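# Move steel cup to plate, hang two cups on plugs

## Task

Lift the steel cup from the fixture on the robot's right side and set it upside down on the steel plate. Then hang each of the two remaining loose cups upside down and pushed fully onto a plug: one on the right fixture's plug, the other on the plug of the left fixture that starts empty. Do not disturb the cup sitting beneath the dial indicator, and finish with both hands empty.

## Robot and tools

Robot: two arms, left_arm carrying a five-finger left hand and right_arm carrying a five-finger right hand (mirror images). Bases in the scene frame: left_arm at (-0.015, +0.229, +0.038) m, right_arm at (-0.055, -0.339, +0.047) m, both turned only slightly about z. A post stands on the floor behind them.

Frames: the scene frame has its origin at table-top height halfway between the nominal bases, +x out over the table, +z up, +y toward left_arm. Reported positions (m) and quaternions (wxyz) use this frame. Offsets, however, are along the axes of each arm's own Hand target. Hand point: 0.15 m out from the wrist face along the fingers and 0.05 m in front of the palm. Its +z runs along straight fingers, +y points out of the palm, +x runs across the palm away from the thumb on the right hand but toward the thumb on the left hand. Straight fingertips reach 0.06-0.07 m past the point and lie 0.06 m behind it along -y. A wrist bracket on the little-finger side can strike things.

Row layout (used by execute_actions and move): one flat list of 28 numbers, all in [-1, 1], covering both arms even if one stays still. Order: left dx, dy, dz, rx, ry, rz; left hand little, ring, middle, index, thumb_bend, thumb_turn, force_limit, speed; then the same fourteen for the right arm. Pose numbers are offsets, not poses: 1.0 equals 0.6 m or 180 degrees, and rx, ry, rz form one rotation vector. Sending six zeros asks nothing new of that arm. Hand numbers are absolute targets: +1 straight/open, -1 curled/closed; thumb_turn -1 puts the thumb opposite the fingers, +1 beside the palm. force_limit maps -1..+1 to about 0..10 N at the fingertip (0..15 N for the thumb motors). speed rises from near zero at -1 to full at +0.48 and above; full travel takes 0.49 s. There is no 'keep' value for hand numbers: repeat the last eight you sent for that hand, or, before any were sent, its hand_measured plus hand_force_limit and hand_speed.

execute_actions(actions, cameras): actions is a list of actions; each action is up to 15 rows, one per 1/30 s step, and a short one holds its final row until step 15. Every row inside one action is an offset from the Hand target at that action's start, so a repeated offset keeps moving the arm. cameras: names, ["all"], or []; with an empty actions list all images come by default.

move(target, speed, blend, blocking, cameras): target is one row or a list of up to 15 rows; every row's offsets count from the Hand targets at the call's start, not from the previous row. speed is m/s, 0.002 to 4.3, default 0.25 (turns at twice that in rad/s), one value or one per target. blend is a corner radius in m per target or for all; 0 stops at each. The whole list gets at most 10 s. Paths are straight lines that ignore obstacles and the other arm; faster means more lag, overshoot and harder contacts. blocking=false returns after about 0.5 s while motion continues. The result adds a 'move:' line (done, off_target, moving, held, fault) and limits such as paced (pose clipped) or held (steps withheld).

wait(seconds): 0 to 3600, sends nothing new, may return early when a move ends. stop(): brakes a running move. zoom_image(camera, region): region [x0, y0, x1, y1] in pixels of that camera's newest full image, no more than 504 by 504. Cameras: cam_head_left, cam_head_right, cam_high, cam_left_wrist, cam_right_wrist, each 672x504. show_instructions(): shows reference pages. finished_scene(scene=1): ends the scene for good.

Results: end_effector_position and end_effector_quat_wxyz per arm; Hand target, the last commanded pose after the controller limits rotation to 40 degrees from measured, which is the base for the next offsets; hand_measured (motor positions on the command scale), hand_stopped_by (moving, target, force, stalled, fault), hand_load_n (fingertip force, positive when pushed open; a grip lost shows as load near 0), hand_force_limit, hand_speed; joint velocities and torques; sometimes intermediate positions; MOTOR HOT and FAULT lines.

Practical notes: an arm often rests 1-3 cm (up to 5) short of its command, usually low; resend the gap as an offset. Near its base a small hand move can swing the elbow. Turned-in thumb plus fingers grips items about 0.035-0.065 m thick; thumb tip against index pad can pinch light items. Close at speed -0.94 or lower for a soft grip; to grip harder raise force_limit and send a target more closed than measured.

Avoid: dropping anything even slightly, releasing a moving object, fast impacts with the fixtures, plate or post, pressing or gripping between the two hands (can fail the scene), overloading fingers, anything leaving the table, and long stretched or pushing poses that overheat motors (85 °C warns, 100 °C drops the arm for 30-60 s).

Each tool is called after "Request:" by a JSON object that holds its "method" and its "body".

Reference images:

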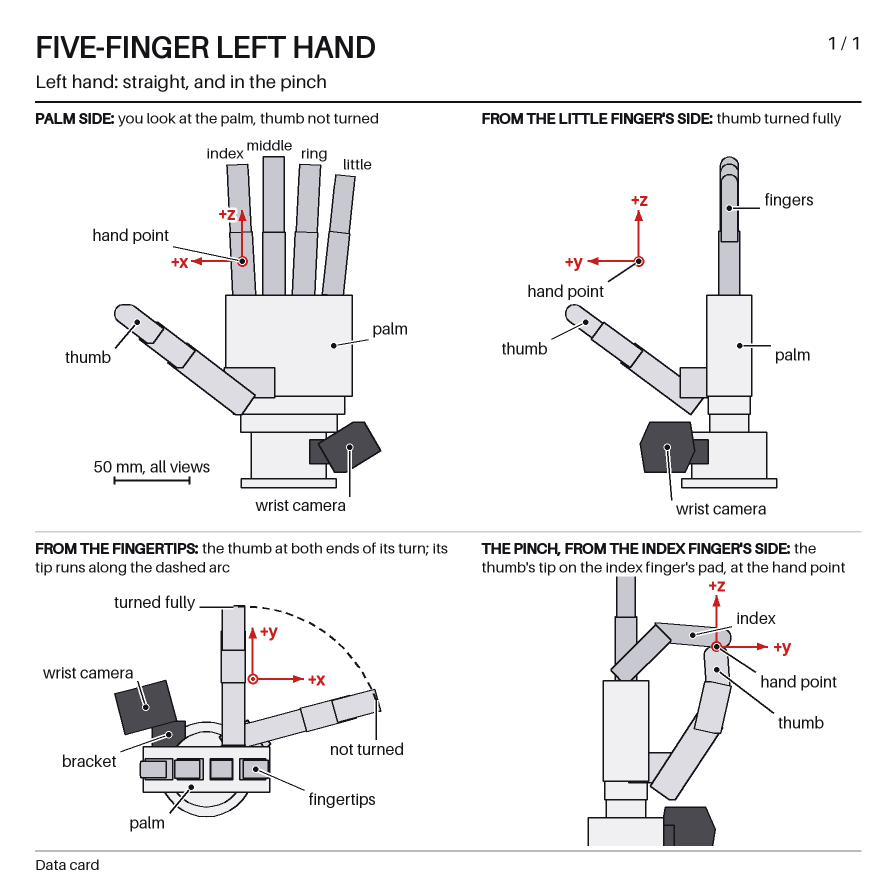

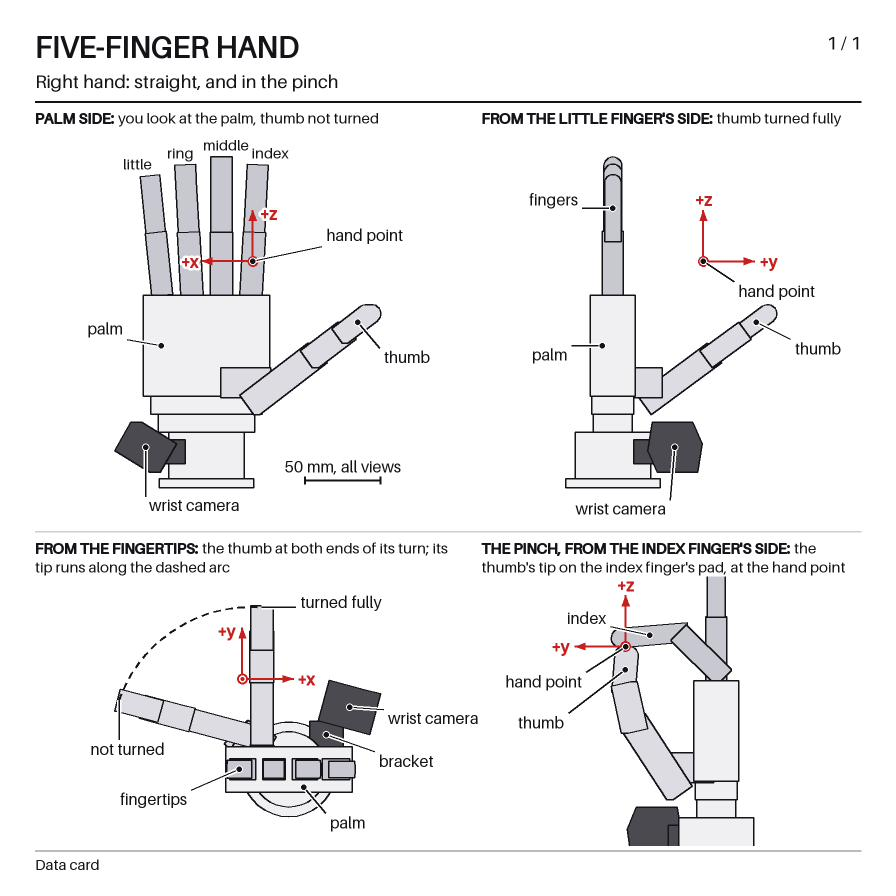

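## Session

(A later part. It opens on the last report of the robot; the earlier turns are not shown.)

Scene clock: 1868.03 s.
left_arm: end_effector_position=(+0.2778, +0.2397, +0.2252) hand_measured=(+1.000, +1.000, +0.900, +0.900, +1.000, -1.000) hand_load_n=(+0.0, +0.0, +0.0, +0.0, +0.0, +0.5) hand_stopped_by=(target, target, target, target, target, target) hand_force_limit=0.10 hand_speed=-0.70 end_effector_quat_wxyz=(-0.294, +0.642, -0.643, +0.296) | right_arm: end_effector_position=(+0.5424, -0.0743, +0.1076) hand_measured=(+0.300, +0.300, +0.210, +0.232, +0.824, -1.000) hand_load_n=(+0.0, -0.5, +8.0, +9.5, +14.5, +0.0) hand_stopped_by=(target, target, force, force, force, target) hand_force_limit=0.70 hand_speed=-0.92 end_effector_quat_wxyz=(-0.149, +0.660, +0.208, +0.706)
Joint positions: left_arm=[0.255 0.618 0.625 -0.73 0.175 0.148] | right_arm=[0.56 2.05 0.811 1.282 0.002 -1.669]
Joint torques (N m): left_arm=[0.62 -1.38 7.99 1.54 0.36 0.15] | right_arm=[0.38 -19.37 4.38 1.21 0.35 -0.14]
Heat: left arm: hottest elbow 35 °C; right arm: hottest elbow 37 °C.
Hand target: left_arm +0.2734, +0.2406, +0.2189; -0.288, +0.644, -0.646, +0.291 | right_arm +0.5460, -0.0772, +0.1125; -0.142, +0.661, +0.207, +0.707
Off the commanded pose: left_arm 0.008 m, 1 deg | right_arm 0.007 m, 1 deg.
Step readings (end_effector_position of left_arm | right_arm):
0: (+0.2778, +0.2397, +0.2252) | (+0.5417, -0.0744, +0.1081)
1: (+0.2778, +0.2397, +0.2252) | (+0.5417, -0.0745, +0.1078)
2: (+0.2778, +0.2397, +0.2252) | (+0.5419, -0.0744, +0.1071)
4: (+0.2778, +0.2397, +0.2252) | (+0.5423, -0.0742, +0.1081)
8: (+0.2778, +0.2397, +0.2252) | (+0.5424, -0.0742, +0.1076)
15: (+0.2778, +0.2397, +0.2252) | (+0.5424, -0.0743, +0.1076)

Request:
{"method": "execute_actions", "body": {"actions": [], "cameras": ["cam_high","cam_head_right","cam_right_wrist"]}}

Request:
{"method": "zoom_image", "body": {"camera": "cam_high", "region": [375, 215, 430, 270]}}

Request:
{"method": "zoom_image", "body": {"camera": "cam_head_right", "region": [330, 230, 380, 280]}}

Scene clock: 1869.60 s.
left_arm: end_effector_position=(+0.2778, +0.2397, +0.2252) hand_measured=(+1.000, +1.000, +0.900, +0.900, +1.000, -1.000) hand_load_n=(+0.0, +0.0, +0.0, -0.5, +0.0, +0.0) hand_stopped_by=(target, target, target, target, target, target) hand_force_limit=0.10 hand_speed=-0.70 end_effector_quat_wxyz=(-0.294, +0.642, -0.643, +0.296) | right_arm: end_effector_position=(+0.5424, -0.0743, +0.1076) hand_measured=(+0.300, +0.300, +0.210, +0.232, +0.824, -1.000) hand_load_n=(+0.0, +0.0, +7.5, +9.5, +14.5, +0.0) hand_stopped_by=(target, target, force, force, force, target) hand_force_limit=0.70 hand_speed=-0.92 end_effector_quat_wxyz=(-0.149, +0.660, +0.208, +0.706)
Joint positions: left_arm=[0.255 0.618 0.625 -0.73 0.175 0.148] | right_arm=[0.56 2.05 0.811 1.282 0.002 -1.669]
Joint velocities: within noise
Joint torques (N m): left_arm=[1.03 -0.97 8.16 1.42 0.42 0.17] | right_arm=[0.26 -19.43 4.38 1.2 0.35 -0.13]
Heat: left arm: hottest elbow 35 °C; right arm: hottest elbow 37 °C.
Hand target: left_arm +0.2734, +0.2406, +0.2189; -0.288, +0.644, -0.646, +0.291 | right_arm +0.5460, -0.0772, +0.1125; -0.142, +0.661, +0.207, +0.707
Off the commanded pose: left_arm 0.008 m, 1 deg | right_arm 0.007 m, 1 deg.
camera_calibration:
cam_right_wrist: T_world_to_cam=[[0.46296, -0.80332, 0.37463, -0.34799], [-0.26698, -0.52941, -0.80527, 0.18789], [0.84522, 0.27279, -0.45956, -0.27263]] pos_world=[0.4417, -0.10571, 0.15638]
Images, in order (width x height): cam_head_right 672x504, cam_high 672x504, cam_right_wrist 672x504.

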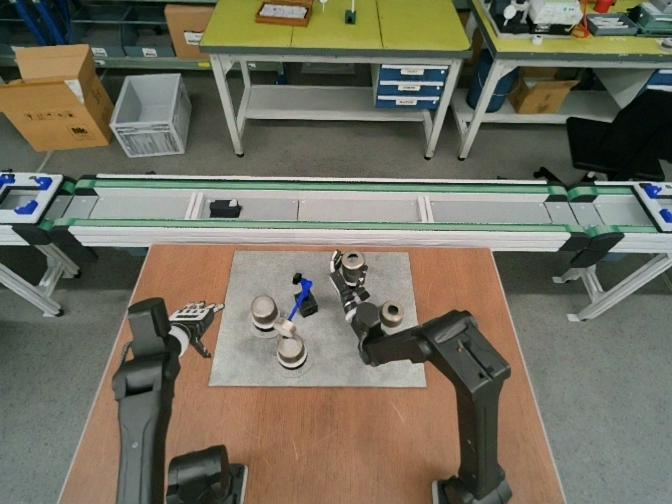

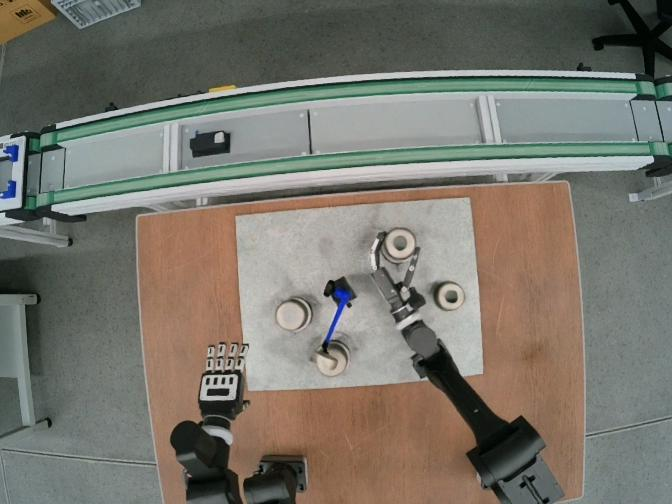

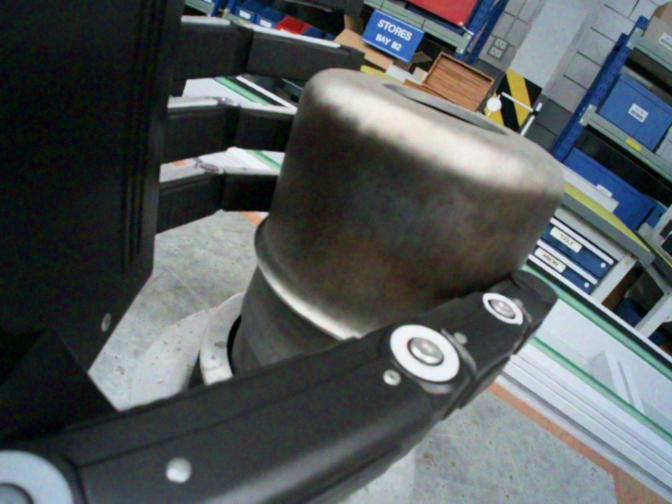

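Scaled by 9.164 from the camera's image (finer frame: 960x720).

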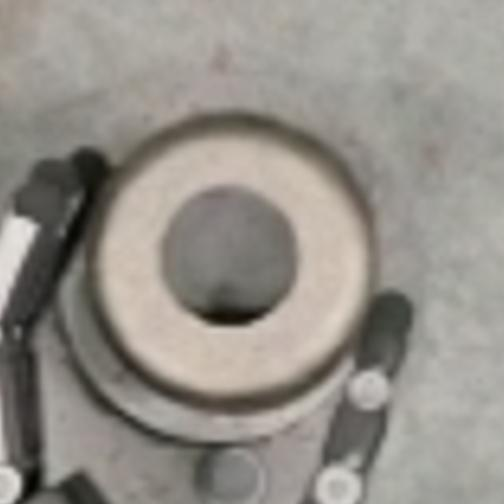

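Scaled by 10.080 from the camera's image (finer frame: 960x720).

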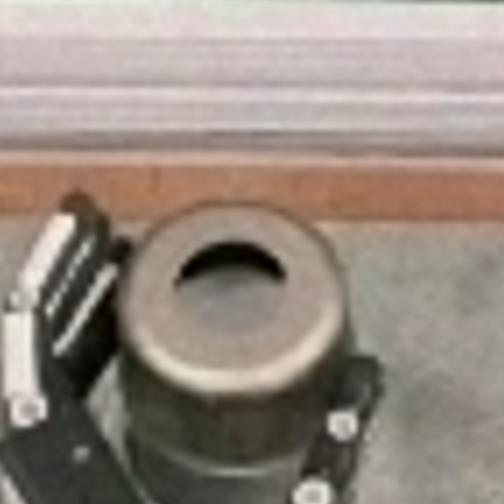

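Request:
{"method": "execute_actions", "body": {"actions": [[[0,0,0,0,0,0,1,1,0.9,0.9,1,-1,0.1,-0.7,0,0,0,0,0,0.0120,0.3,0.3,-0.2,-0.2,0.3,-1,0.7,-0.92]]]}}

Request:
{"method": "execute_actions", "body": {"actions": [[[0,0,0,0,0,0,1,1,0.9,0.9,1,-1,0.1,-0.7,-0.0131,-0.0005,-0.0026,0,0,0,0.3,0.3,-0.2,-0.2,0.3,-1,0.7,-0.92]]]}}

Request:
{"method": "execute_actions", "body": {"actions": [[[0,0,0,0,0,0,1,1,0.9,0.9,1,-1,0.1,-0.7,-0.0131,-0.0005,-0.0026,0,0,0,0.3,0.3,-0.2,-0.2,0.3,-1,0.7,-0.92]]]}}

Scene clock: 1873.23 s.
left_arm: end_effector_position=(+0.2778, +0.2397, +0.2252) hand_measured=(+1.000, +1.000, +0.900, +0.900, +1.000, -1.000) hand_load_n=(+0.0, +0.0, +0.0, +0.0, +0.0, +0.0) hand_stopped_by=(target, target, target, target, target, target) hand_force_limit=0.10 hand_speed=-0.70 end_effector_quat_wxyz=(-0.294, +0.642, -0.643, +0.296) | right_arm: end_effector_position=(+0.5423, -0.0741, +0.1056) hand_measured=(+0.300, +0.300, +0.210, +0.232, +0.824, -1.000) hand_load_n=(+0.0, +0.0, +7.0, +10.5, +14.5, +0.0) hand_stopped_by=(target, target, force, force, force, target) hand_force_limit=0.70 hand_speed=-0.92 end_effector_quat_wxyz=(-0.156, +0.665, +0.201, +0.703)
Joint positions: left_arm=[0.255 0.618 0.625 -0.73 0.175 0.148] | right_arm=[0.56 2.046 0.811 1.271 0.003 -1.647]
Joint torques (N m): left_arm=[1.14 -2.49 8.06 1.58 0.35 0.14] | right_arm=[-0.03 -19.66 4.3 1.36 0.21 0.02]
Heat: left arm: hottest elbow 35 °C; right arm: hottest elbow 37 °C.
Hand target: left_arm +0.2734, +0.2406, +0.2189; -0.288, +0.644, -0.646, +0.291 | right_arm +0.5460, -0.0772, +0.1123; -0.155, +0.665, +0.194, +0.704
Off the commanded pose: left_arm 0.008 m, 1 deg | right_arm 0.008 m, 1 deg.
Step readings (end_effector_position of left_arm | right_arm):
0: (+0.2778, +0.2397, +0.2252) | (+0.5424, -0.0743, +0.1076)
1: (+0.2778, +0.2397, +0.2252) | (+0.5424, -0.0742, +0.1075)
2: (+0.2778, +0.2397, +0.2252) | (+0.5424, -0.0741, +0.1074)
4: (+0.2778, +0.2397, +0.2252) | (+0.5424, -0.0741, +0.1071)
8: (+0.2778, +0.2397, +0.2252) | (+0.5423, -0.0741, +0.1057)
15: (+0.2778, +0.2397, +0.2252) | (+0.5423, -0.0741, +0.1057)

Scene clock: 1873.93 s.
left_arm: end_effector_position=(+0.2778, +0.2397, +0.2252) hand_measured=(+1.000, +1.000, +0.900, +0.900, +1.000, -1.000) hand_load_n=(+0.0, +0.0, +0.0, +0.0, +0.0, +0.0) hand_stopped_by=(target, target, target, target, target, target) hand_force_limit=0.10 hand_speed=-0.70 end_effector_quat_wxyz=(-0.294, +0.642, -0.643, +0.296) | right_arm: end_effector_position=(+0.5423, -0.0741, +0.1056) hand_measured=(+0.300, +0.300, +0.210, +0.232, +0.824, -1.000) hand_load_n=(+0.0, +0.0, +6.5, +10.5, +15.0, +0.5) hand_stopped_by=(target, target, force, force, force, target) hand_force_limit=0.70 hand_speed=-0.92 end_effector_quat_wxyz=(-0.156, +0.665, +0.201, +0.703)
Joint positions: left_arm=[0.255 0.618 0.625 -0.73 0.175 0.148] | right_arm=[0.56 2.046 0.811 1.271 0.003 -1.647]
Joint torques (N m): left_arm=[1.2 -1.38 8.42 1.51 0.33 0.16] | right_arm=[0.09 -17.67 4.33 2.14 0.19 0.03]
Heat: left arm: hottest elbow 35 °C; right arm: hottest elbow 37 °C.
Hand target: left_arm +0.2734, +0.2406, +0.2189; -0.288, +0.644, -0.646, +0.291 | right_arm +0.5450, -0.0780, +0.1044; -0.155, +0.665, +0.194, +0.704
Off the commanded pose: left_arm 0.008 m, 1 deg | right_arm 0.005 m, 1 deg.
Step readings (end_effector_position of left_arm | right_arm):
0: (+0.2778, +0.2397, +0.2252) | (+0.5423, -0.0741, +0.1056)
1: (+0.2778, +0.2397, +0.2252) | (+0.5423, -0.0741, +0.1056)
2: (+0.2778, +0.2397, +0.2252) | (+0.5423, -0.0741, +0.1056)
4: (+0.2778, +0.2397, +0.2252) | (+0.5423, -0.0741, +0.1056)
8: (+0.2778, +0.2397, +0.2252) | (+0.5423, -0.0741, +0.1056)
15: (+0.2778, +0.2397, +0.2252) | (+0.5423, -0.0741, +0.1056)

Scene clock: 1874.63 s.
left_arm: end_effector_position=(+0.2778, +0.2397, +0.2252) hand_measured=(+1.000, +1.000, +0.900, +0.900, +1.000, -1.000) hand_load_n=(+0.0, +0.0, +0.0, +0.0, +0.0, +0.0) hand_stopped_by=(target, target, target, target, target, target) hand_force_limit=0.10 hand_speed=-0.70 end_effector_quat_wxyz=(-0.294, +0.642, -0.643, +0.296) | right_arm: end_effector_position=(+0.5422, -0.0741, +0.1054) hand_measured=(+0.300, +0.300, +0.210, +0.232, +0.824, -1.000) hand_load_n=(+0.0, +0.0, +7.0, +10.5, +15.0, +0.0) hand_stopped_by=(target, target, force, force, force, target) hand_force_limit=0.70 hand_speed=-0.92 end_effector_quat_wxyz=(-0.156, +0.664, +0.201, +0.703)
Joint positions: left_arm=[0.255 0.618 0.625 -0.73 0.175 0.148] | right_arm=[0.56 2.049 0.811 1.277 0.003 -1.647]
Joint torques (N m): left_arm=[0.91 -1.79 8.16 1.61 0.34 0.19] | right_arm=[-0.21 -16.03 4.26 2.67 0.17 0.03]
Heat: left arm: hottest elbow 35 °C; right arm: hottest elbow 37 °C.
Hand target: left_arm +0.2734, +0.2406, +0.2189; -0.288, +0.644, -0.646, +0.291 | right_arm +0.5441, -0.0788, +0.0965; -0.155, +0.665, +0.194, +0.704
Off the commanded pose: left_arm 0.008 m, 1 deg | right_arm 0.010 m, 1 deg.
Step readings (end_effector_position of left_arm | right_arm):
0: (+0.2778, +0.2397, +0.2252) | (+0.5423, -0.0741, +0.1056)
1: (+0.2778, +0.2397, +0.2252) | (+0.5423, -0.0741, +0.1055)
2: (+0.2778, +0.2397, +0.2252) | (+0.5423, -0.0741, +0.1057)
4: (+0.2778, +0.2397, +0.2252) | (+0.5422, -0.0741, +0.1054)
8: (+0.2778, +0.2397, +0.2252) | (+0.5422, -0.0741, +0.1054)
15: (+0.2778, +0.2397, +0.2252) | (+0.5422, -0.0741, +0.1054)

Request:
{"method": "execute_actions", "body": {"actions": [[[0,0,0,0,0,0,1,1,0.9,0.9,1,-1,0.1,-0.7,0.0065,0.0002,0.0013,0,0,0,0.3,0.3,0.24,0.264,0.83,-1,0.7,-0.92]]]}}

Request:
{"method": "execute_actions", "body": {"actions": [[[0,0,0,0,0,0,1,1,0.9,0.9,1,-1,0.1,-0.7,0,0,0,0,0,0,0.3,0.3,0.24,0.264,0.83,-1,0.7,-0.92]]], "cameras": ["cam_high","cam_head_right","cam_right_wrist"]}}

Request:
{"method": "zoom_image", "body": {"camera": "cam_high", "region": [375, 215, 430, 270]}}

Request:
{"method": "zoom_image", "body": {"camera": "cam_head_right", "region": [330, 230, 380, 280]}}

Scene clock: 1879.43 s.
left_arm: end_effector_position=(+0.2778, +0.2397, +0.2252) hand_measured=(+1.000, +1.000, +0.900, +0.900, +1.000, -1.000) hand_load_n=(+0.0, +0.0, +0.0, +0.0, +0.0, +0.0) hand_stopped_by=(target, target, target, target, target, target) hand_force_limit=0.10 hand_speed=-0.70 end_effector_quat_wxyz=(-0.294, +0.642, -0.643, +0.296) | right_arm: end_effector_position=(+0.5423, -0.0747, +0.1054) hand_measured=(+0.300, +0.300, +0.240, +0.264, +0.834, -1.000) hand_load_n=(+0.0, +0.0, +3.0, +5.0, +9.0, +0.0) hand_stopped_by=(target, target, target, target, target, target) hand_force_limit=0.70 hand_speed=-0.92 end_effector_quat_wxyz=(-0.155, +0.664, +0.200, +0.704)
Joint positions: left_arm=[0.255 0.618 0.625 -0.73 0.175 0.148] | right_arm=[0.56 2.049 0.811 1.277 0.006 -1.647]
Joint torques (N m): left_arm=[1.08 -1.03 8.23 1.52 0.38 0.15] | right_arm=[0.03 -16.97 4.3 2.32 0.08 0.03]
Heat: left arm: hottest elbow 35 °C; right arm: hottest elbow 37 °C.
Hand target: left_arm +0.2734, +0.2406, +0.2189; -0.288, +0.644, -0.646, +0.291 | right_arm +0.5445, -0.0784, +0.1004; -0.155, +0.665, +0.194, +0.704
Off the commanded pose: left_arm 0.008 m, 1 deg | right_arm 0.007 m, 1 deg.
Step readings (end_effector_position of left_arm | right_arm):
0: (+0.2778, +0.2397, +0.2252) | (+0.5422, -0.0741, +0.1054)
1: (+0.2778, +0.2397, +0.2252) | (+0.5422, -0.0741, +0.1054)
2: (+0.2778, +0.2397, +0.2252) | (+0.5422, -0.0741, +0.1054)
4: (+0.2778, +0.2397, +0.2252) | (+0.5422, -0.0742, +0.1054)
8: (+0.2778, +0.2397, +0.2252) | (+0.5423, -0.0747, +0.1054)
15: (+0.2778, +0.2397, +0.2252) | (+0.5423, -0.0747, +0.1054)

Scene clock: 1880.13 s.
left_arm: end_effector_position=(+0.2778, +0.2397, +0.2252) hand_measured=(+1.000, +1.000, +0.900, +0.900, +1.000, -1.000) hand_load_n=(+0.0, +0.0, +0.0, +0.0, +0.0, +0.0) hand_stopped_by=(target, target, target, target, target, target) hand_force_limit=0.10 hand_speed=-0.70 end_effector_quat_wxyz=(-0.294, +0.642, -0.643, +0.296) | right_arm: end_effector_position=(+0.5423, -0.0747, +0.1054) hand_measured=(+0.300, +0.300, +0.240, +0.264, +0.834, -1.000) hand_load_n=(+0.0, +0.0, +3.5, +5.0, +9.0, +0.0) hand_stopped_by=(target, target, target, target, target, target) hand_force_limit=0.70 hand_speed=-0.92 end_effector_quat_wxyz=(-0.155, +0.664, +0.200, +0.704)
Joint positions: left_arm=[0.255 0.618 0.625 -0.73 0.175 0.148] | right_arm=[0.56 2.049 0.811 1.277 0.006 -1.647]
Joint torques (N m): left_arm=[1.9 -1.96 8.38 1.63 0.36 0.18] | right_arm=[0.09 -17.03 4.3 2.35 0.08 0.02]
Heat: left arm: hottest elbow 35 °C; right arm: hottest elbow 37 °C.
Hand target: left_arm +0.2734, +0.2406, +0.2189; -0.288, +0.644, -0.646, +0.291 | right_arm +0.5445, -0.0784, +0.1004; -0.155, +0.665, +0.194, +0.704
Off the commanded pose: left_arm 0.008 m, 1 deg | right_arm 0.007 m, 1 deg.
Step readings (end_effector_position of left_arm | right_arm):
0: (+0.2778, +0.2397, +0.2252) | (+0.5423, -0.0747, +0.1054)
1: (+0.2778, +0.2397, +0.2252) | (+0.5423, -0.0747, +0.1054)
2: (+0.2778, +0.2397, +0.2252) | (+0.5423, -0.0747, +0.1054)
4: (+0.2778, +0.2397, +0.2252) | (+0.5423, -0.0747, +0.1054)
8: (+0.2778, +0.2397, +0.2252) | (+0.5423, -0.0747, +0.1054)
15: (+0.2778, +0.2397, +0.2252) | (+0.5423, -0.0747, +0.1054)
cam_right_wrist: T_world_to_cam=[[0.46498, -0.81154, 0.35384, -0.34709], [-0.28089, -0.51426, -0.81033, 0.19496], [0.83958, 0.2774, -0.46707, -0.26935]] pos_world=[0.44229, -0.1067, 0.15499]
Images, in order (width x height): cam_head_right 672x504, cam_high 672x504, cam_right_wrist 672x504.

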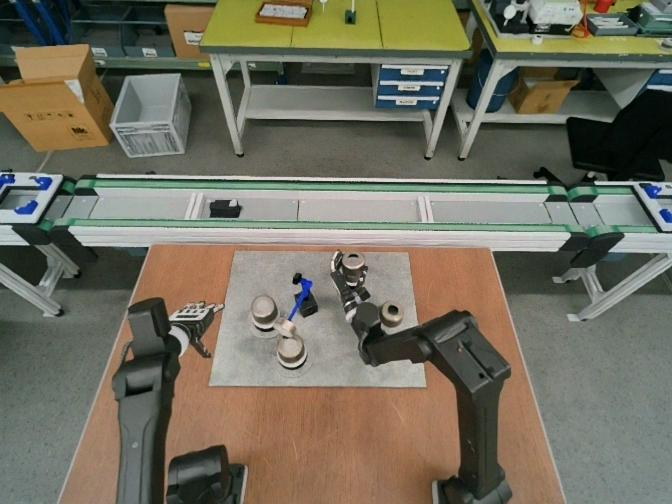

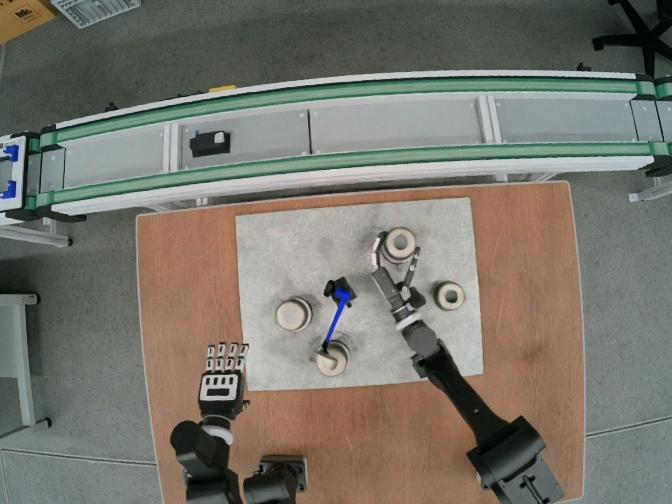

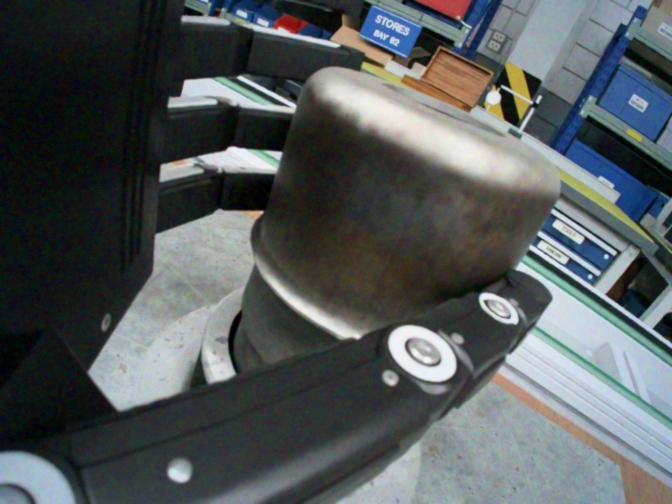

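Scaled by 9.164 from the camera's image (finer frame: 960x720).

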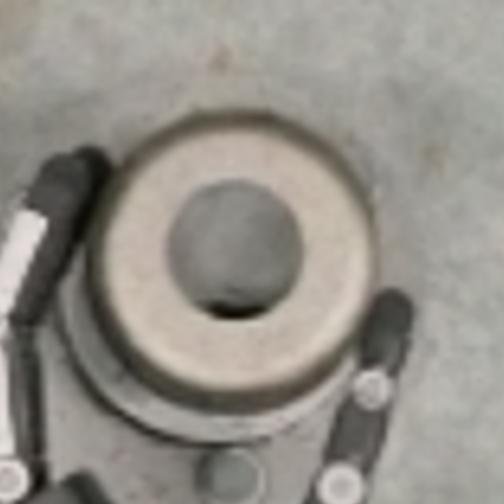

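Scaled by 10.080 from the camera's image (finer frame: 960x720).

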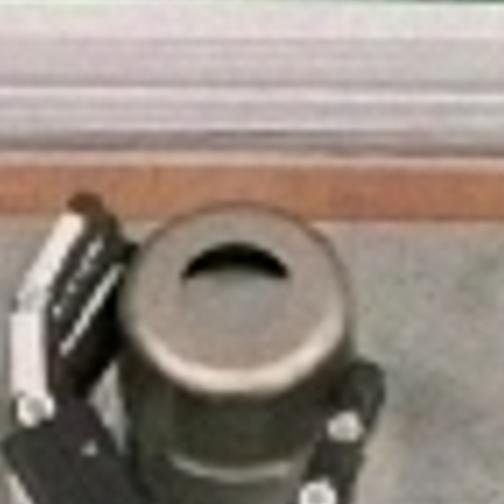

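Request:
{"method": "execute_actions", "body": {"actions": [[[0,0,0,0,0,0,1,1,0.9,0.9,1,-1,0.1,-0.7,-0.0131,-0.0005,-0.0026,0,0,0,0.3,0.3,0.24,0.264,0.83,-1,0.7,-0.92]]]}}

Request:
{"method": "execute_actions", "body": {"actions": [[[0,0,0,0,0,0,1,1,0.9,0.9,1,-1,0.1,-0.7,-0.0082,-0.0003,-0.0016,0,0,0,0.3,0.3,0.24,0.264,0.83,-1,0.7,-0.92]]]}}

Scene clock: 1883.40 s.
left_arm: end_effector_position=(+0.2778, +0.2397, +0.2252) hand_measured=(+1.000, +1.000, +0.900, +0.900, +1.000, -1.000) hand_load_n=(+0.0, +0.0, +0.0, +0.0, +0.0, +0.0) hand_stopped_by=(target, target, target, target, target, target) hand_force_limit=0.10 hand_speed=-0.70 end_effector_quat_wxyz=(-0.294, +0.642, -0.643, +0.296) | right_arm: end_effector_position=(+0.5420, -0.0749, +0.1046) hand_measured=(+0.300, +0.300, +0.240, +0.264, +0.834, -1.000) hand_load_n=(+0.0, +0.0, +4.0, +5.5, +8.5, +0.0) hand_stopped_by=(target, target, target, target, target, target) hand_force_limit=0.70 hand_speed=-0.92 end_effector_quat_wxyz=(-0.155, +0.661, +0.199, +0.706)
Joint positions: left_arm=[0.255 0.618 0.625 -0.73 0.175 0.148] | right_arm=[0.56 2.057 0.811 1.292 0.006 -1.647]
Joint torques (N m): left_arm=[0.85 -1.03 8.46 1.43 0.35 0.15] | right_arm=[-0.03 -15.68 4.23 2.54 0.07 0.02]
Heat: left arm: hottest elbow 35 °C; right arm: hottest elbow 37 °C.
Hand target: left_arm +0.2734, +0.2406, +0.2189; -0.288, +0.644, -0.646, +0.291 | right_arm +0.5436, -0.0792, +0.0925; -0.155, +0.665, +0.195, +0.704
Off the commanded pose: left_arm 0.008 m, 1 deg | right_arm 0.013 m, 1 deg.
Step readings (end_effector_position of left_arm | right_arm):
0: (+0.2778, +0.2397, +0.2252) | (+0.5423, -0.0747, +0.1054)
1: (+0.2778, +0.2397, +0.2252) | (+0.5423, -0.0748, +0.1052)
2: (+0.2778, +0.2397, +0.2252) | (+0.5422, -0.0748, +0.1049)
4: (+0.2778, +0.2397, +0.2252) | (+0.5421, -0.0749, +0.1047)
8: (+0.2778, +0.2397, +0.2252) | (+0.5420, -0.0749, +0.1046)
15: (+0.2778, +0.2397, +0.2252) | (+0.5420, -0.0749, +0.1046)

Scene clock: 1884.10 s.
left_arm: end_effector_position=(+0.2778, +0.2397, +0.2252) hand_measured=(+1.000, +1.000, +0.900, +0.900, +1.000, -1.000) hand_load_n=(+0.0, +0.0, +0.0, +0.0, +0.0, +0.0) hand_stopped_by=(target, target, target, target, target, target) hand_force_limit=0.10 hand_speed=-0.70 end_effector_quat_wxyz=(-0.294, +0.642, -0.643, +0.296) | right_arm: end_effector_position=(+0.5414, -0.0750, +0.1016) hand_measured=(+0.300, +0.300, +0.240, +0.264, +0.834, -1.000) hand_load_n=(+0.0, +0.0, +4.5, +7.0, +7.5, +0.0) hand_stopped_by=(target, target, target, target, target, target) hand_force_limit=0.70 hand_speed=-0.92 end_effector_quat_wxyz=(-0.157, +0.660, +0.198, +0.708)
Joint positions: left_arm=[0.255 0.618 0.625 -0.73 0.175 0.148] | right_arm=[0.56 2.068 0.811 1.308 0.005 -1.645]
Joint torques (N m): left_arm=[1.61 -2.26 8.14 1.5 0.33 0.11] | right_arm=[-0.15 -15.56 4.14 2.45 0.09 0.01]
Heat: left arm: hottest elbow 35 °C; right arm: hottest elbow 37 °C.
Hand target: left_arm +0.2734, +0.2406, +0.2189; -0.288, +0.644, -0.646, +0.291 | right_arm +0.5430, -0.0797, +0.0877; -0.155, +0.665, +0.194, +0.704
Off the commanded pose: left_arm 0.008 m, 1 deg | right_arm 0.015 m, 1 deg.
Step readings (end_effector_position of left_arm | right_arm):
0: (+0.2778, +0.2397, +0.2252) | (+0.5420, -0.0749, +0.1046)
1: (+0.2778, +0.2397, +0.2252) | (+0.5420, -0.0749, +0.1045)
2: (+0.2778, +0.2397, +0.2252) | (+0.5419, -0.0750, +0.1041)
4: (+0.2778, +0.2397, +0.2252) | (+0.5415, -0.0752, +0.1015)
8: (+0.2778, +0.2397, +0.2252) | (+0.5414, -0.0750, +0.1016)
15: (+0.2778, +0.2397, +0.2252) | (+0.5414, -0.0750, +0.1016)

Request:
{"method": "execute_actions", "body": {"actions": [[[0,0,0,0,0,0,1,1,0.9,0.9,1,-1,0.1,-0.7,0,-0.0092,0.0096,0,0,0,0.3,0.3,0.24,0.264,0.83,-1,0.7,-0.92]]]}}

Request:
{"method": "execute_actions", "body": {"actions": [[[0,0,0,0,0,0,1,1,0.9,0.9,1,-1,0.1,-0.7,-0.0065,-0.0003,-0.0012,0,0,0,0.3,0.3,0.24,0.264,0.83,-1,0.7,-0.92]]], "cameras": ["cam_high","cam_head_right","cam_right_wrist"]}}

Request:
{"method": "zoom_image", "body": {"camera": "cam_high", "region": [375, 215, 430, 270]}}

Request:
{"method": "zoom_image", "body": {"camera": "cam_head_right", "region": [330, 230, 380, 280]}}

Scene clock: 1890.03 s.
left_arm: end_effector_position=(+0.2778, +0.2397, +0.2252) hand_measured=(+1.000, +1.000, +0.900, +0.900, +1.000, -1.000) hand_load_n=(+0.0, +0.0, +0.0, +0.0, +0.0, +0.0) hand_stopped_by=(target, target, target, target, target, target) hand_force_limit=0.10 hand_speed=-0.70 end_effector_quat_wxyz=(-0.294, +0.642, -0.643, +0.296) | right_arm: end_effector_position=(+0.5427, -0.0758, +0.1009) hand_measured=(+0.300, +0.300, +0.240, +0.264, +0.834, -1.000) hand_load_n=(+0.5, +0.0, +4.5, +5.5, +8.5, +0.0) hand_stopped_by=(target, target, target, target, target, target) hand_force_limit=0.70 hand_speed=-0.92 end_effector_quat_wxyz=(-0.154, +0.660, +0.196, +0.708)
Joint positions: left_arm=[0.255 0.618 0.625 -0.73 0.175 0.148] | right_arm=[0.561 2.072 0.815 1.308 0.013 -1.645]
Joint torques (N m): left_arm=[1.55 -1.61 8.03 1.55 0.39 0.13] | right_arm=[0.97 -15.38 5.07 2.04 0.22 0]
Heat: left arm: hottest elbow 35 °C; right arm: hottest elbow 37 °C.
Hand target: left_arm +0.2734, +0.2406, +0.2189; -0.288, +0.644, -0.646, +0.291 | right_arm +0.5455, -0.0721, +0.0876; -0.155, +0.665, +0.194, +0.704
Off the commanded pose: left_arm 0.008 m, 1 deg | right_arm 0.014 m, 1 deg.
Step readings (end_effector_position of left_arm | right_arm):
0: (+0.2778, +0.2397, +0.2252) | (+0.5414, -0.0750, +0.1016)
1: (+0.2778, +0.2397, +0.2252) | (+0.5418, -0.0750, +0.1018)
2: (+0.2778, +0.2397, +0.2252) | (+0.5423, -0.0755, +0.1017)
4: (+0.2778, +0.2397, +0.2252) | (+0.5427, -0.0758, +0.1009)
8: (+0.2778, +0.2397, +0.2252) | (+0.5427, -0.0758, +0.1009)
15: (+0.2778, +0.2397, +0.2252) | (+0.5427, -0.0758, +0.1009)

Scene clock: 1890.73 s.
left_arm: end_effector_position=(+0.2778, +0.2397, +0.2252) hand_measured=(+1.000, +1.000, +0.900, +0.900, +1.000, -1.000) hand_load_n=(+0.0, +0.0, +0.0, +0.0, -0.5, +0.0) hand_stopped_by=(target, target, target, target, target, target) hand_force_limit=0.10 hand_speed=-0.70 end_effector_quat_wxyz=(-0.294, +0.642, -0.643, +0.296) | right_arm: end_effector_position=(+0.5430, -0.0759, +0.0993) hand_measured=(+0.300, +0.300, +0.240, +0.264, +0.834, -1.000) hand_load_n=(+0.0, +0.0, +4.0, +5.0, +8.5, -0.5) hand_stopped_by=(target, target, target, target, target, target) hand_force_limit=0.70 hand_speed=-0.92 end_effector_quat_wxyz=(-0.154, +0.660, +0.195, +0.709)
Joint positions: left_arm=[0.255 0.618 0.625 -0.73 0.175 0.148] | right_arm=[0.561 2.079 0.816 1.316 0.015 -1.645]
Joint torques (N m): left_arm=[1.55 -1.44 8.1 1.33 0.37 0.11] | right_arm=[0.97 -14.92 4.93 2.11 0.16 0]
Heat: left arm: hottest elbow 35 °C; right arm: hottest elbow 37 °C.
Hand target: left_arm +0.2734, +0.2406, +0.2189; -0.288, +0.644, -0.646, +0.291 | right_arm +0.5450, -0.0725, +0.0835; -0.155, +0.665, +0.194, +0.704
Off the commanded pose: left_arm 0.008 m, 1 deg | right_arm 0.016 m, 1 deg.
Step readings (end_effector_position of left_arm | right_arm):
0: (+0.2778, +0.2397, +0.2252) | (+0.5427, -0.0758, +0.1009)
1: (+0.2778, +0.2397, +0.2252) | (+0.5426, -0.0758, +0.1005)
2: (+0.2778, +0.2397, +0.2252) | (+0.5427, -0.0757, +0.1005)
4: (+0.2778, +0.2397, +0.2252) | (+0.5428, -0.0758, +0.0998)
8: (+0.2778, +0.2397, +0.2252) | (+0.5430, -0.0759, +0.0993)
15: (+0.2778, +0.2397, +0.2252) | (+0.5430, -0.0759, +0.0993)
cam_right_wrist: T_world_to_cam=[[0.45413, -0.81844, 0.35201, -0.34064], [-0.27489, -0.50454, -0.81846, 0.18799], [0.84747, 0.27492, -0.45411, -0.27814]] pos_world=[0.44209, -0.10748, 0.14746]
Images, in order (width x height): cam_head_right 672x504, cam_high 672x504, cam_right_wrist 672x504.

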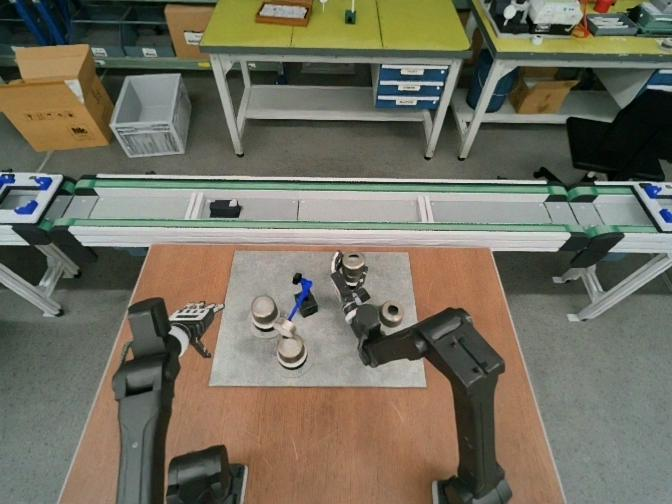

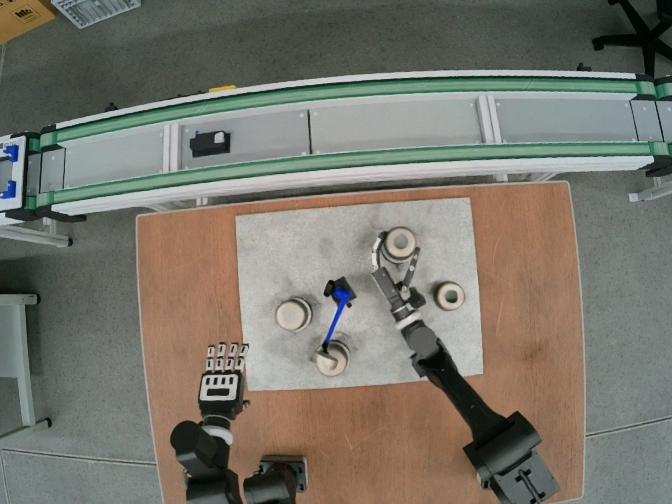

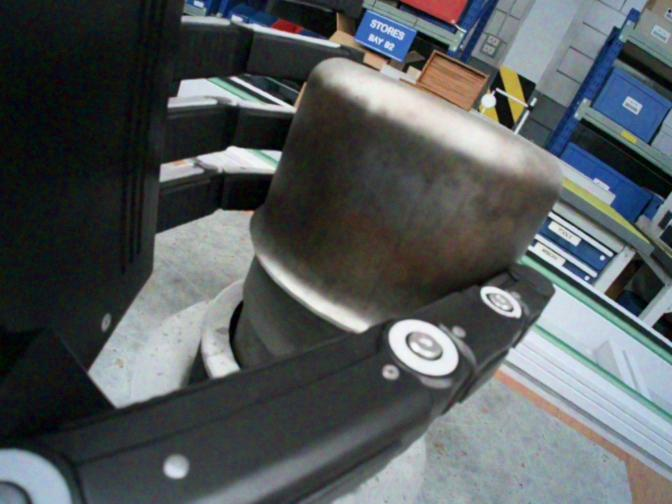

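Scaled by 9.164 from the camera's image (finer frame: 960x720).

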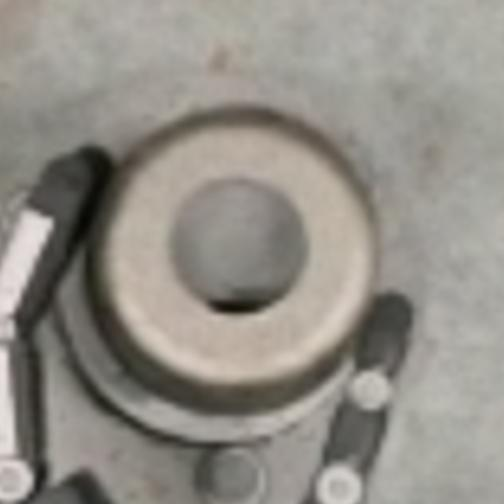

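Scaled by 10.080 from the camera's image (finer frame: 960x720).

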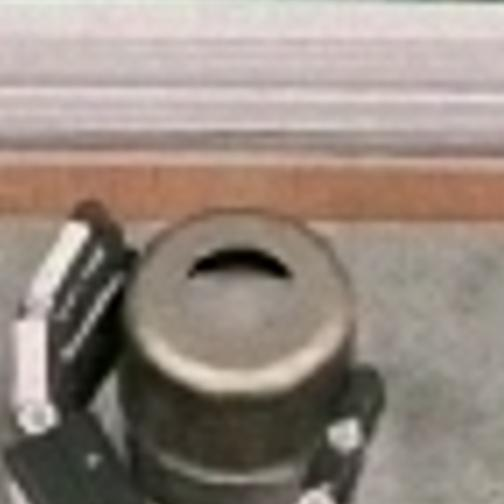

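Request:
{"method": "execute_actions", "body": {"actions": [[[0,0,0,0,0,0,1,1,0.9,0.9,1,-1,0.1,-0.7,-0.004,0,0,0,0.006,0,0.3,0.3,0.24,0.264,0.83,-1,0.7,-0.92],[0,0,0,0,0,0,1,1,0.9,0.9,1,-1,0.1,-0.7,-0.004,0,0,0,0.006,0,0.3,0.3,0.24,0.264,0.83,-1,0.7,-0.92],[0,0,0,0,0,0,1,1,0.9,0.9,1,-1,0.1,-0.7,-0.004,0,0,0,0.006,0,0.3,0.3,0.24,0.264,0.83,-1,0.7,-0.92],[0,0,0,0,0,0,1,1,0.9,0.9,1,-1,0.1,-0.7,-0.006,0,0,0,-0.006,0,0.3,0.3,0.24,0.264,0.83,-1,0.7,-0.92],[0,0,0,0,0,0,1,1,0.9,0.9,1,-1,0.1,-0.7,-0.006,0,0,0,-0.006,0,0.3,0.3,0.24,0.264,0.83,-1,0.7,-0.92],[0,0,0,0,0,0,1,1,0.9,0.9,1,-1,0.1,-0.7,-0.006,0,0,0,-0.006,0,0.3,0.3,0.24,0.264,0.83,-1,0.7,-0.92],[0,0,0,0,0,0,1,1,0.9,0.9,1,-1,0.1,-0.7,-0.008,0,0,0,0.006,0,0.3,0.3,0.24,0.264,0.83,-1,0.7,-0.92],[0,0,0,0,0,0,1,1,0.9,0.9,1,-1,0.1,-0.7,-0.008,0,0,0,0.006,0,0.3,0.3,0.24,0.264,0.83,-1,0.7,-0.92],[0,0,0,0,0,0,1,1,0.9,0.9,1,-1,0.1,-0.7,-0.008,0,0,0,0.006,0,0.3,0.3,0.24,0.264,0.83,-1,0.7,-0.92],[0,0,0,0,0,0,1,1,0.9,0.9,1,-1,0.1,-0.7,-0.008,0,0,0,0,0,0.3,0.3,0.24,0.264,0.83,-1,0.7,-0.92]]]}}

Scene clock: 1899.20 s.
left_arm: end_effector_position=(+0.2778, +0.2397, +0.2252) hand_measured=(+1.000, +1.000, +0.900, +0.900, +1.000, -1.000) hand_load_n=(+0.0, +0.0, +0.0, +0.0, +0.0, +0.0) hand_stopped_by=(target, target, target, target, target, target) hand_force_limit=0.10 hand_speed=-0.70 end_effector_quat_wxyz=(-0.294, +0.642, -0.643, +0.296) | right_arm: end_effector_position=(+0.5419, -0.0759, +0.0817) hand_measured=(+0.300, +0.300, +0.240, +0.264, +0.834, -1.000) hand_load_n=(+0.0, -0.5, +3.5, +9.0, +8.0, +1.0) hand_stopped_by=(target, target, target, target, target, target) hand_force_limit=0.70 hand_speed=-0.92 end_effector_quat_wxyz=(-0.155, +0.665, +0.195, +0.704)
Joint positions: left_arm=[0.255 0.618 0.625 -0.73 0.175 0.148] | right_arm=[0.561 2.118 0.822 1.336 0.014 -1.639]
Joint torques (N m): left_arm=[0.79 -1.44 8.2 1.44 0.3 0.15] | right_arm=[0.85 -17.55 4.62 1.83 0.16 -0.06]
Heat: left arm: hottest elbow 35 °C; right arm: hottest elbow 37 °C.
Hand target: left_arm +0.2734, +0.2406, +0.2189; -0.288, +0.644, -0.646, +0.291 | right_arm +0.5452, -0.0725, +0.0787; -0.155, +0.665, +0.195, +0.704
Off the commanded pose: left_arm 0.008 m, 1 deg | right_arm 0.006 m, 0 deg.
Step readings (end_effector_position of left_arm | right_arm):
0: (+0.2778, +0.2397, +0.2252) | (+0.5430, -0.0759, +0.0993)
1: (+0.2778, +0.2397, +0.2252) | (+0.5429, -0.0759, +0.0995)
2: (+0.2778, +0.2397, +0.2252) | (+0.5426, -0.0761, +0.0978)
4: (+0.2778, +0.2397, +0.2252) | (+0.5427, -0.0760, +0.0918)
8: (+0.2778, +0.2397, +0.2252) | (+0.5427, -0.0763, +0.0898)
15: (+0.2778, +0.2397, +0.2252) | (+0.5419, -0.0759, +0.0817)

Request:
{"method": "wait", "body": {"seconds": 0.2, "cameras": ["cam_high","cam_head_right","cam_right_wrist","cam_head_left"]}}

Scene clock: 1908.47 s.
left_arm: end_effector_position=(+0.2778, +0.2397, +0.2252) hand_measured=(+1.000, +1.000, +0.900, +0.900, +1.000, -1.000) hand_load_n=(+0.0, +0.0, +0.0, +0.0, +0.0, +0.0) hand_stopped_by=(target, target, target, target, target, target) hand_force_limit=0.10 hand_speed=-0.70 end_effector_quat_wxyz=(-0.294, +0.642, -0.643, +0.296) | right_arm: end_effector_position=(+0.5419, -0.0759, +0.0817) hand_measured=(+0.300, +0.300, +0.240, +0.264, +0.834, -1.000) hand_load_n=(+0.0, +0.0, +3.5, +8.5, +8.0, +1.0) hand_stopped_by=(target, target, target, target, target, target) hand_force_limit=0.70 hand_speed=-0.92 end_effector_quat_wxyz=(-0.155, +0.665, +0.195, +0.704)
Joint positions: left_arm=[0.255 0.618 0.625 -0.73 0.175 0.148] | right_arm=[0.561 2.118 0.822 1.336 0.014 -1.639]
Joint torques (N m): left_arm=[1.08 -1.96 8.01 1.68 0.4 0.2] | right_arm=[0.97 -17.44 4.64 1.81 0.16 -0.05]
Heat: left arm: hottest elbow 35 °C; right arm: hottest elbow 36 °C.
Hand target: left_arm +0.2734, +0.2406, +0.2189; -0.288, +0.644, -0.646, +0.291 | right_arm +0.5452, -0.0725, +0.0787; -0.155, +0.665, +0.195, +0.704
Off the commanded pose: left_arm 0.008 m, 1 deg | right_arm 0.006 m, 0 deg.
wait: 0.20 s; at rest from the start
cam_right_wrist: T_world_to_cam=[[0.46052, -0.81727, 0.3464, -0.33685], [-0.28626, -0.50613, -0.81356, 0.17883], [0.84022, 0.2755, -0.46703, -0.28024]] pos_world=[0.44178, -0.10758, 0.13129]
Images, in order (width x height): cam_head_left 672x504, cam_head_right 672x504, cam_high 672x504, cam_right_wrist 672x504.

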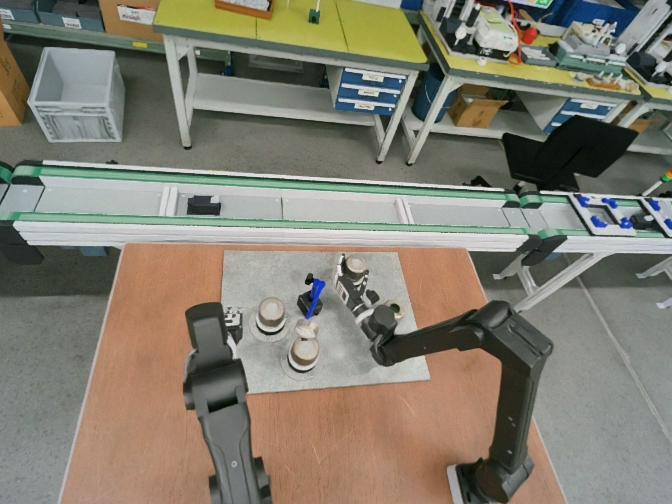

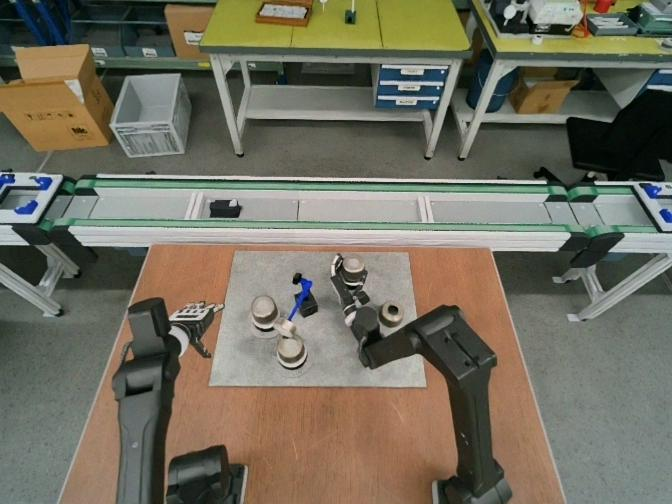

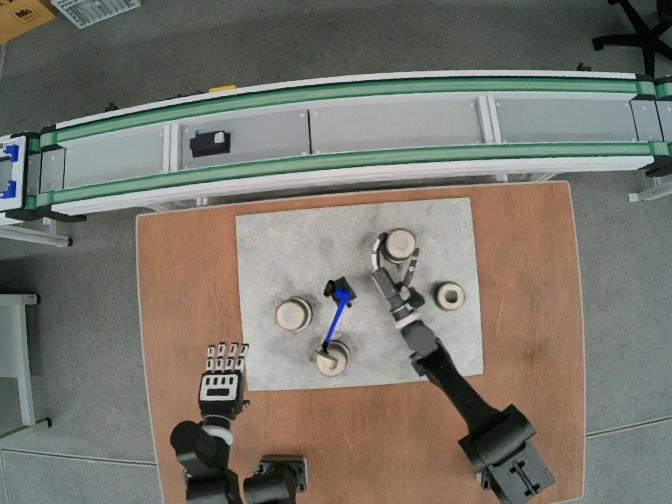

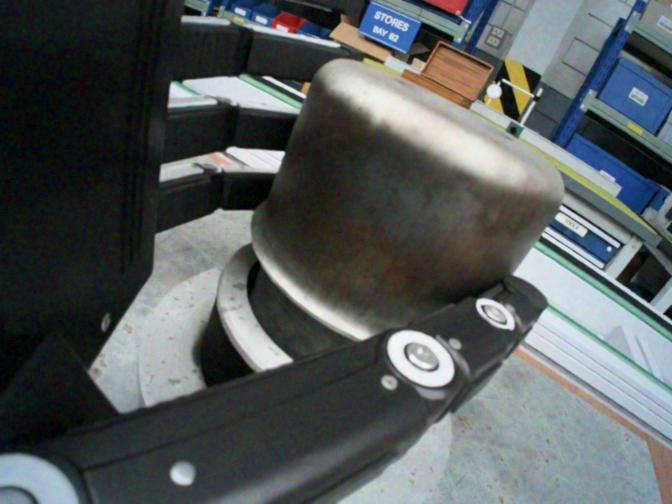

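Request:
{"method": "zoom_image", "body": {"camera": "cam_right_wrist", "region": [180, 40, 600, 460]}}

Request:
{"method": "zoom_image", "body": {"camera": "cam_high", "region": [375, 215, 430, 270]}}

Request:
{"method": "zoom_image", "body": {"camera": "cam_head_right", "region": [325, 235, 385, 295]}}

Request:
{"method": "zoom_image", "body": {"camera": "cam_head_left", "region": [325, 235, 395, 305]}}

Scaled by 1.200 from the camera's image (finer frame: 960x720).

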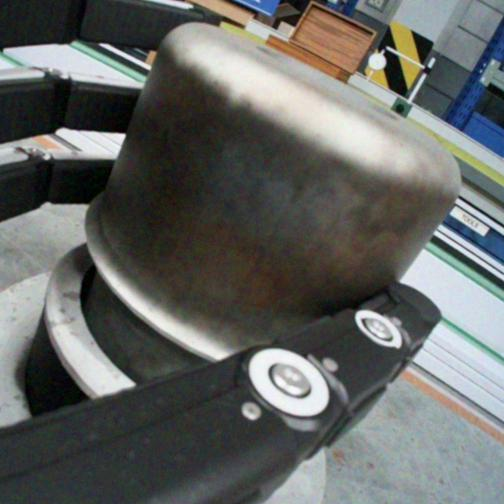

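Scaled by 9.164 from the camera's image (finer frame: 960x720).

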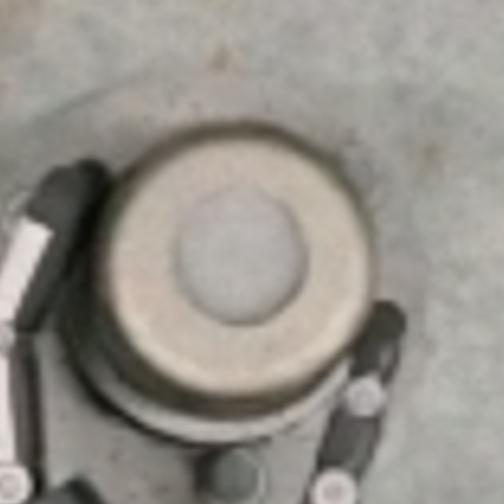

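Scaled by 8.400 from the camera's image (finer frame: 960x720).

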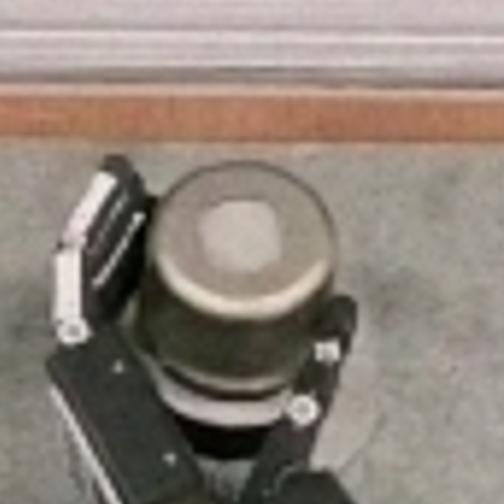

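Scaled by 7.200 from the camera's image (finer frame: 960x720).

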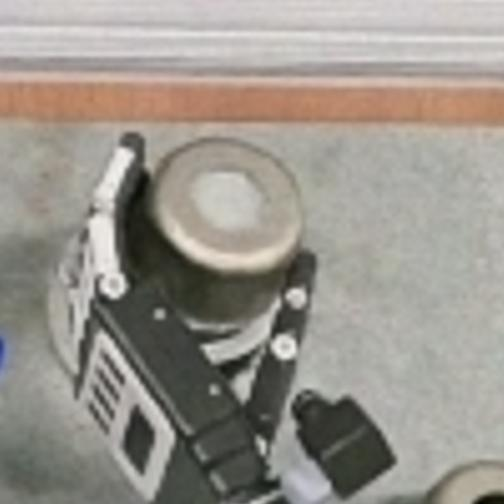

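Request:
{"method": "zoom_image", "body": {"camera": "cam_head_right", "region": [235, 285, 315, 375]}}

Request:
{"method": "zoom_image", "body": {"camera": "cam_high", "region": [265, 285, 355, 385]}}

Request:
{"method": "zoom_image", "body": {"camera": "cam_head_left", "region": [245, 285, 325, 375]}}

Scaled by 5.600 from the camera's image (finer frame: 960x720).

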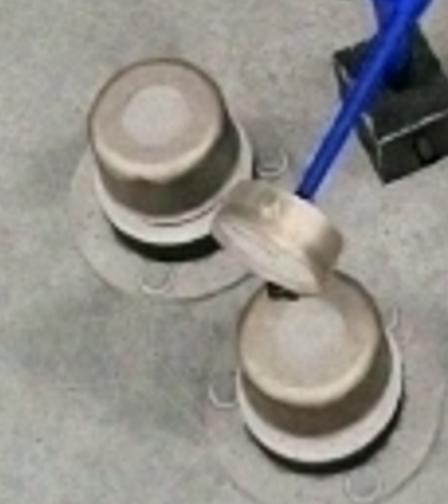

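Scaled by 5.040 from the camera's image (finer frame: 960x720).

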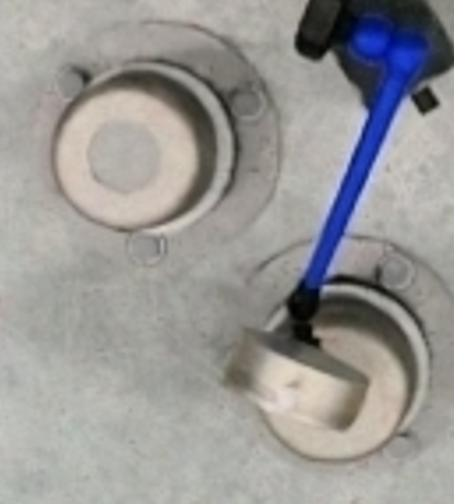

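Scaled by 5.600 from the camera's image (finer frame: 960x720).

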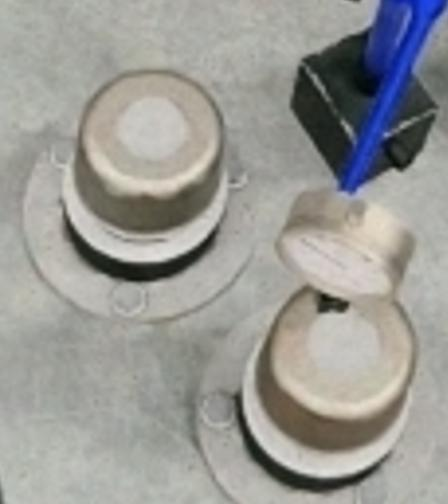

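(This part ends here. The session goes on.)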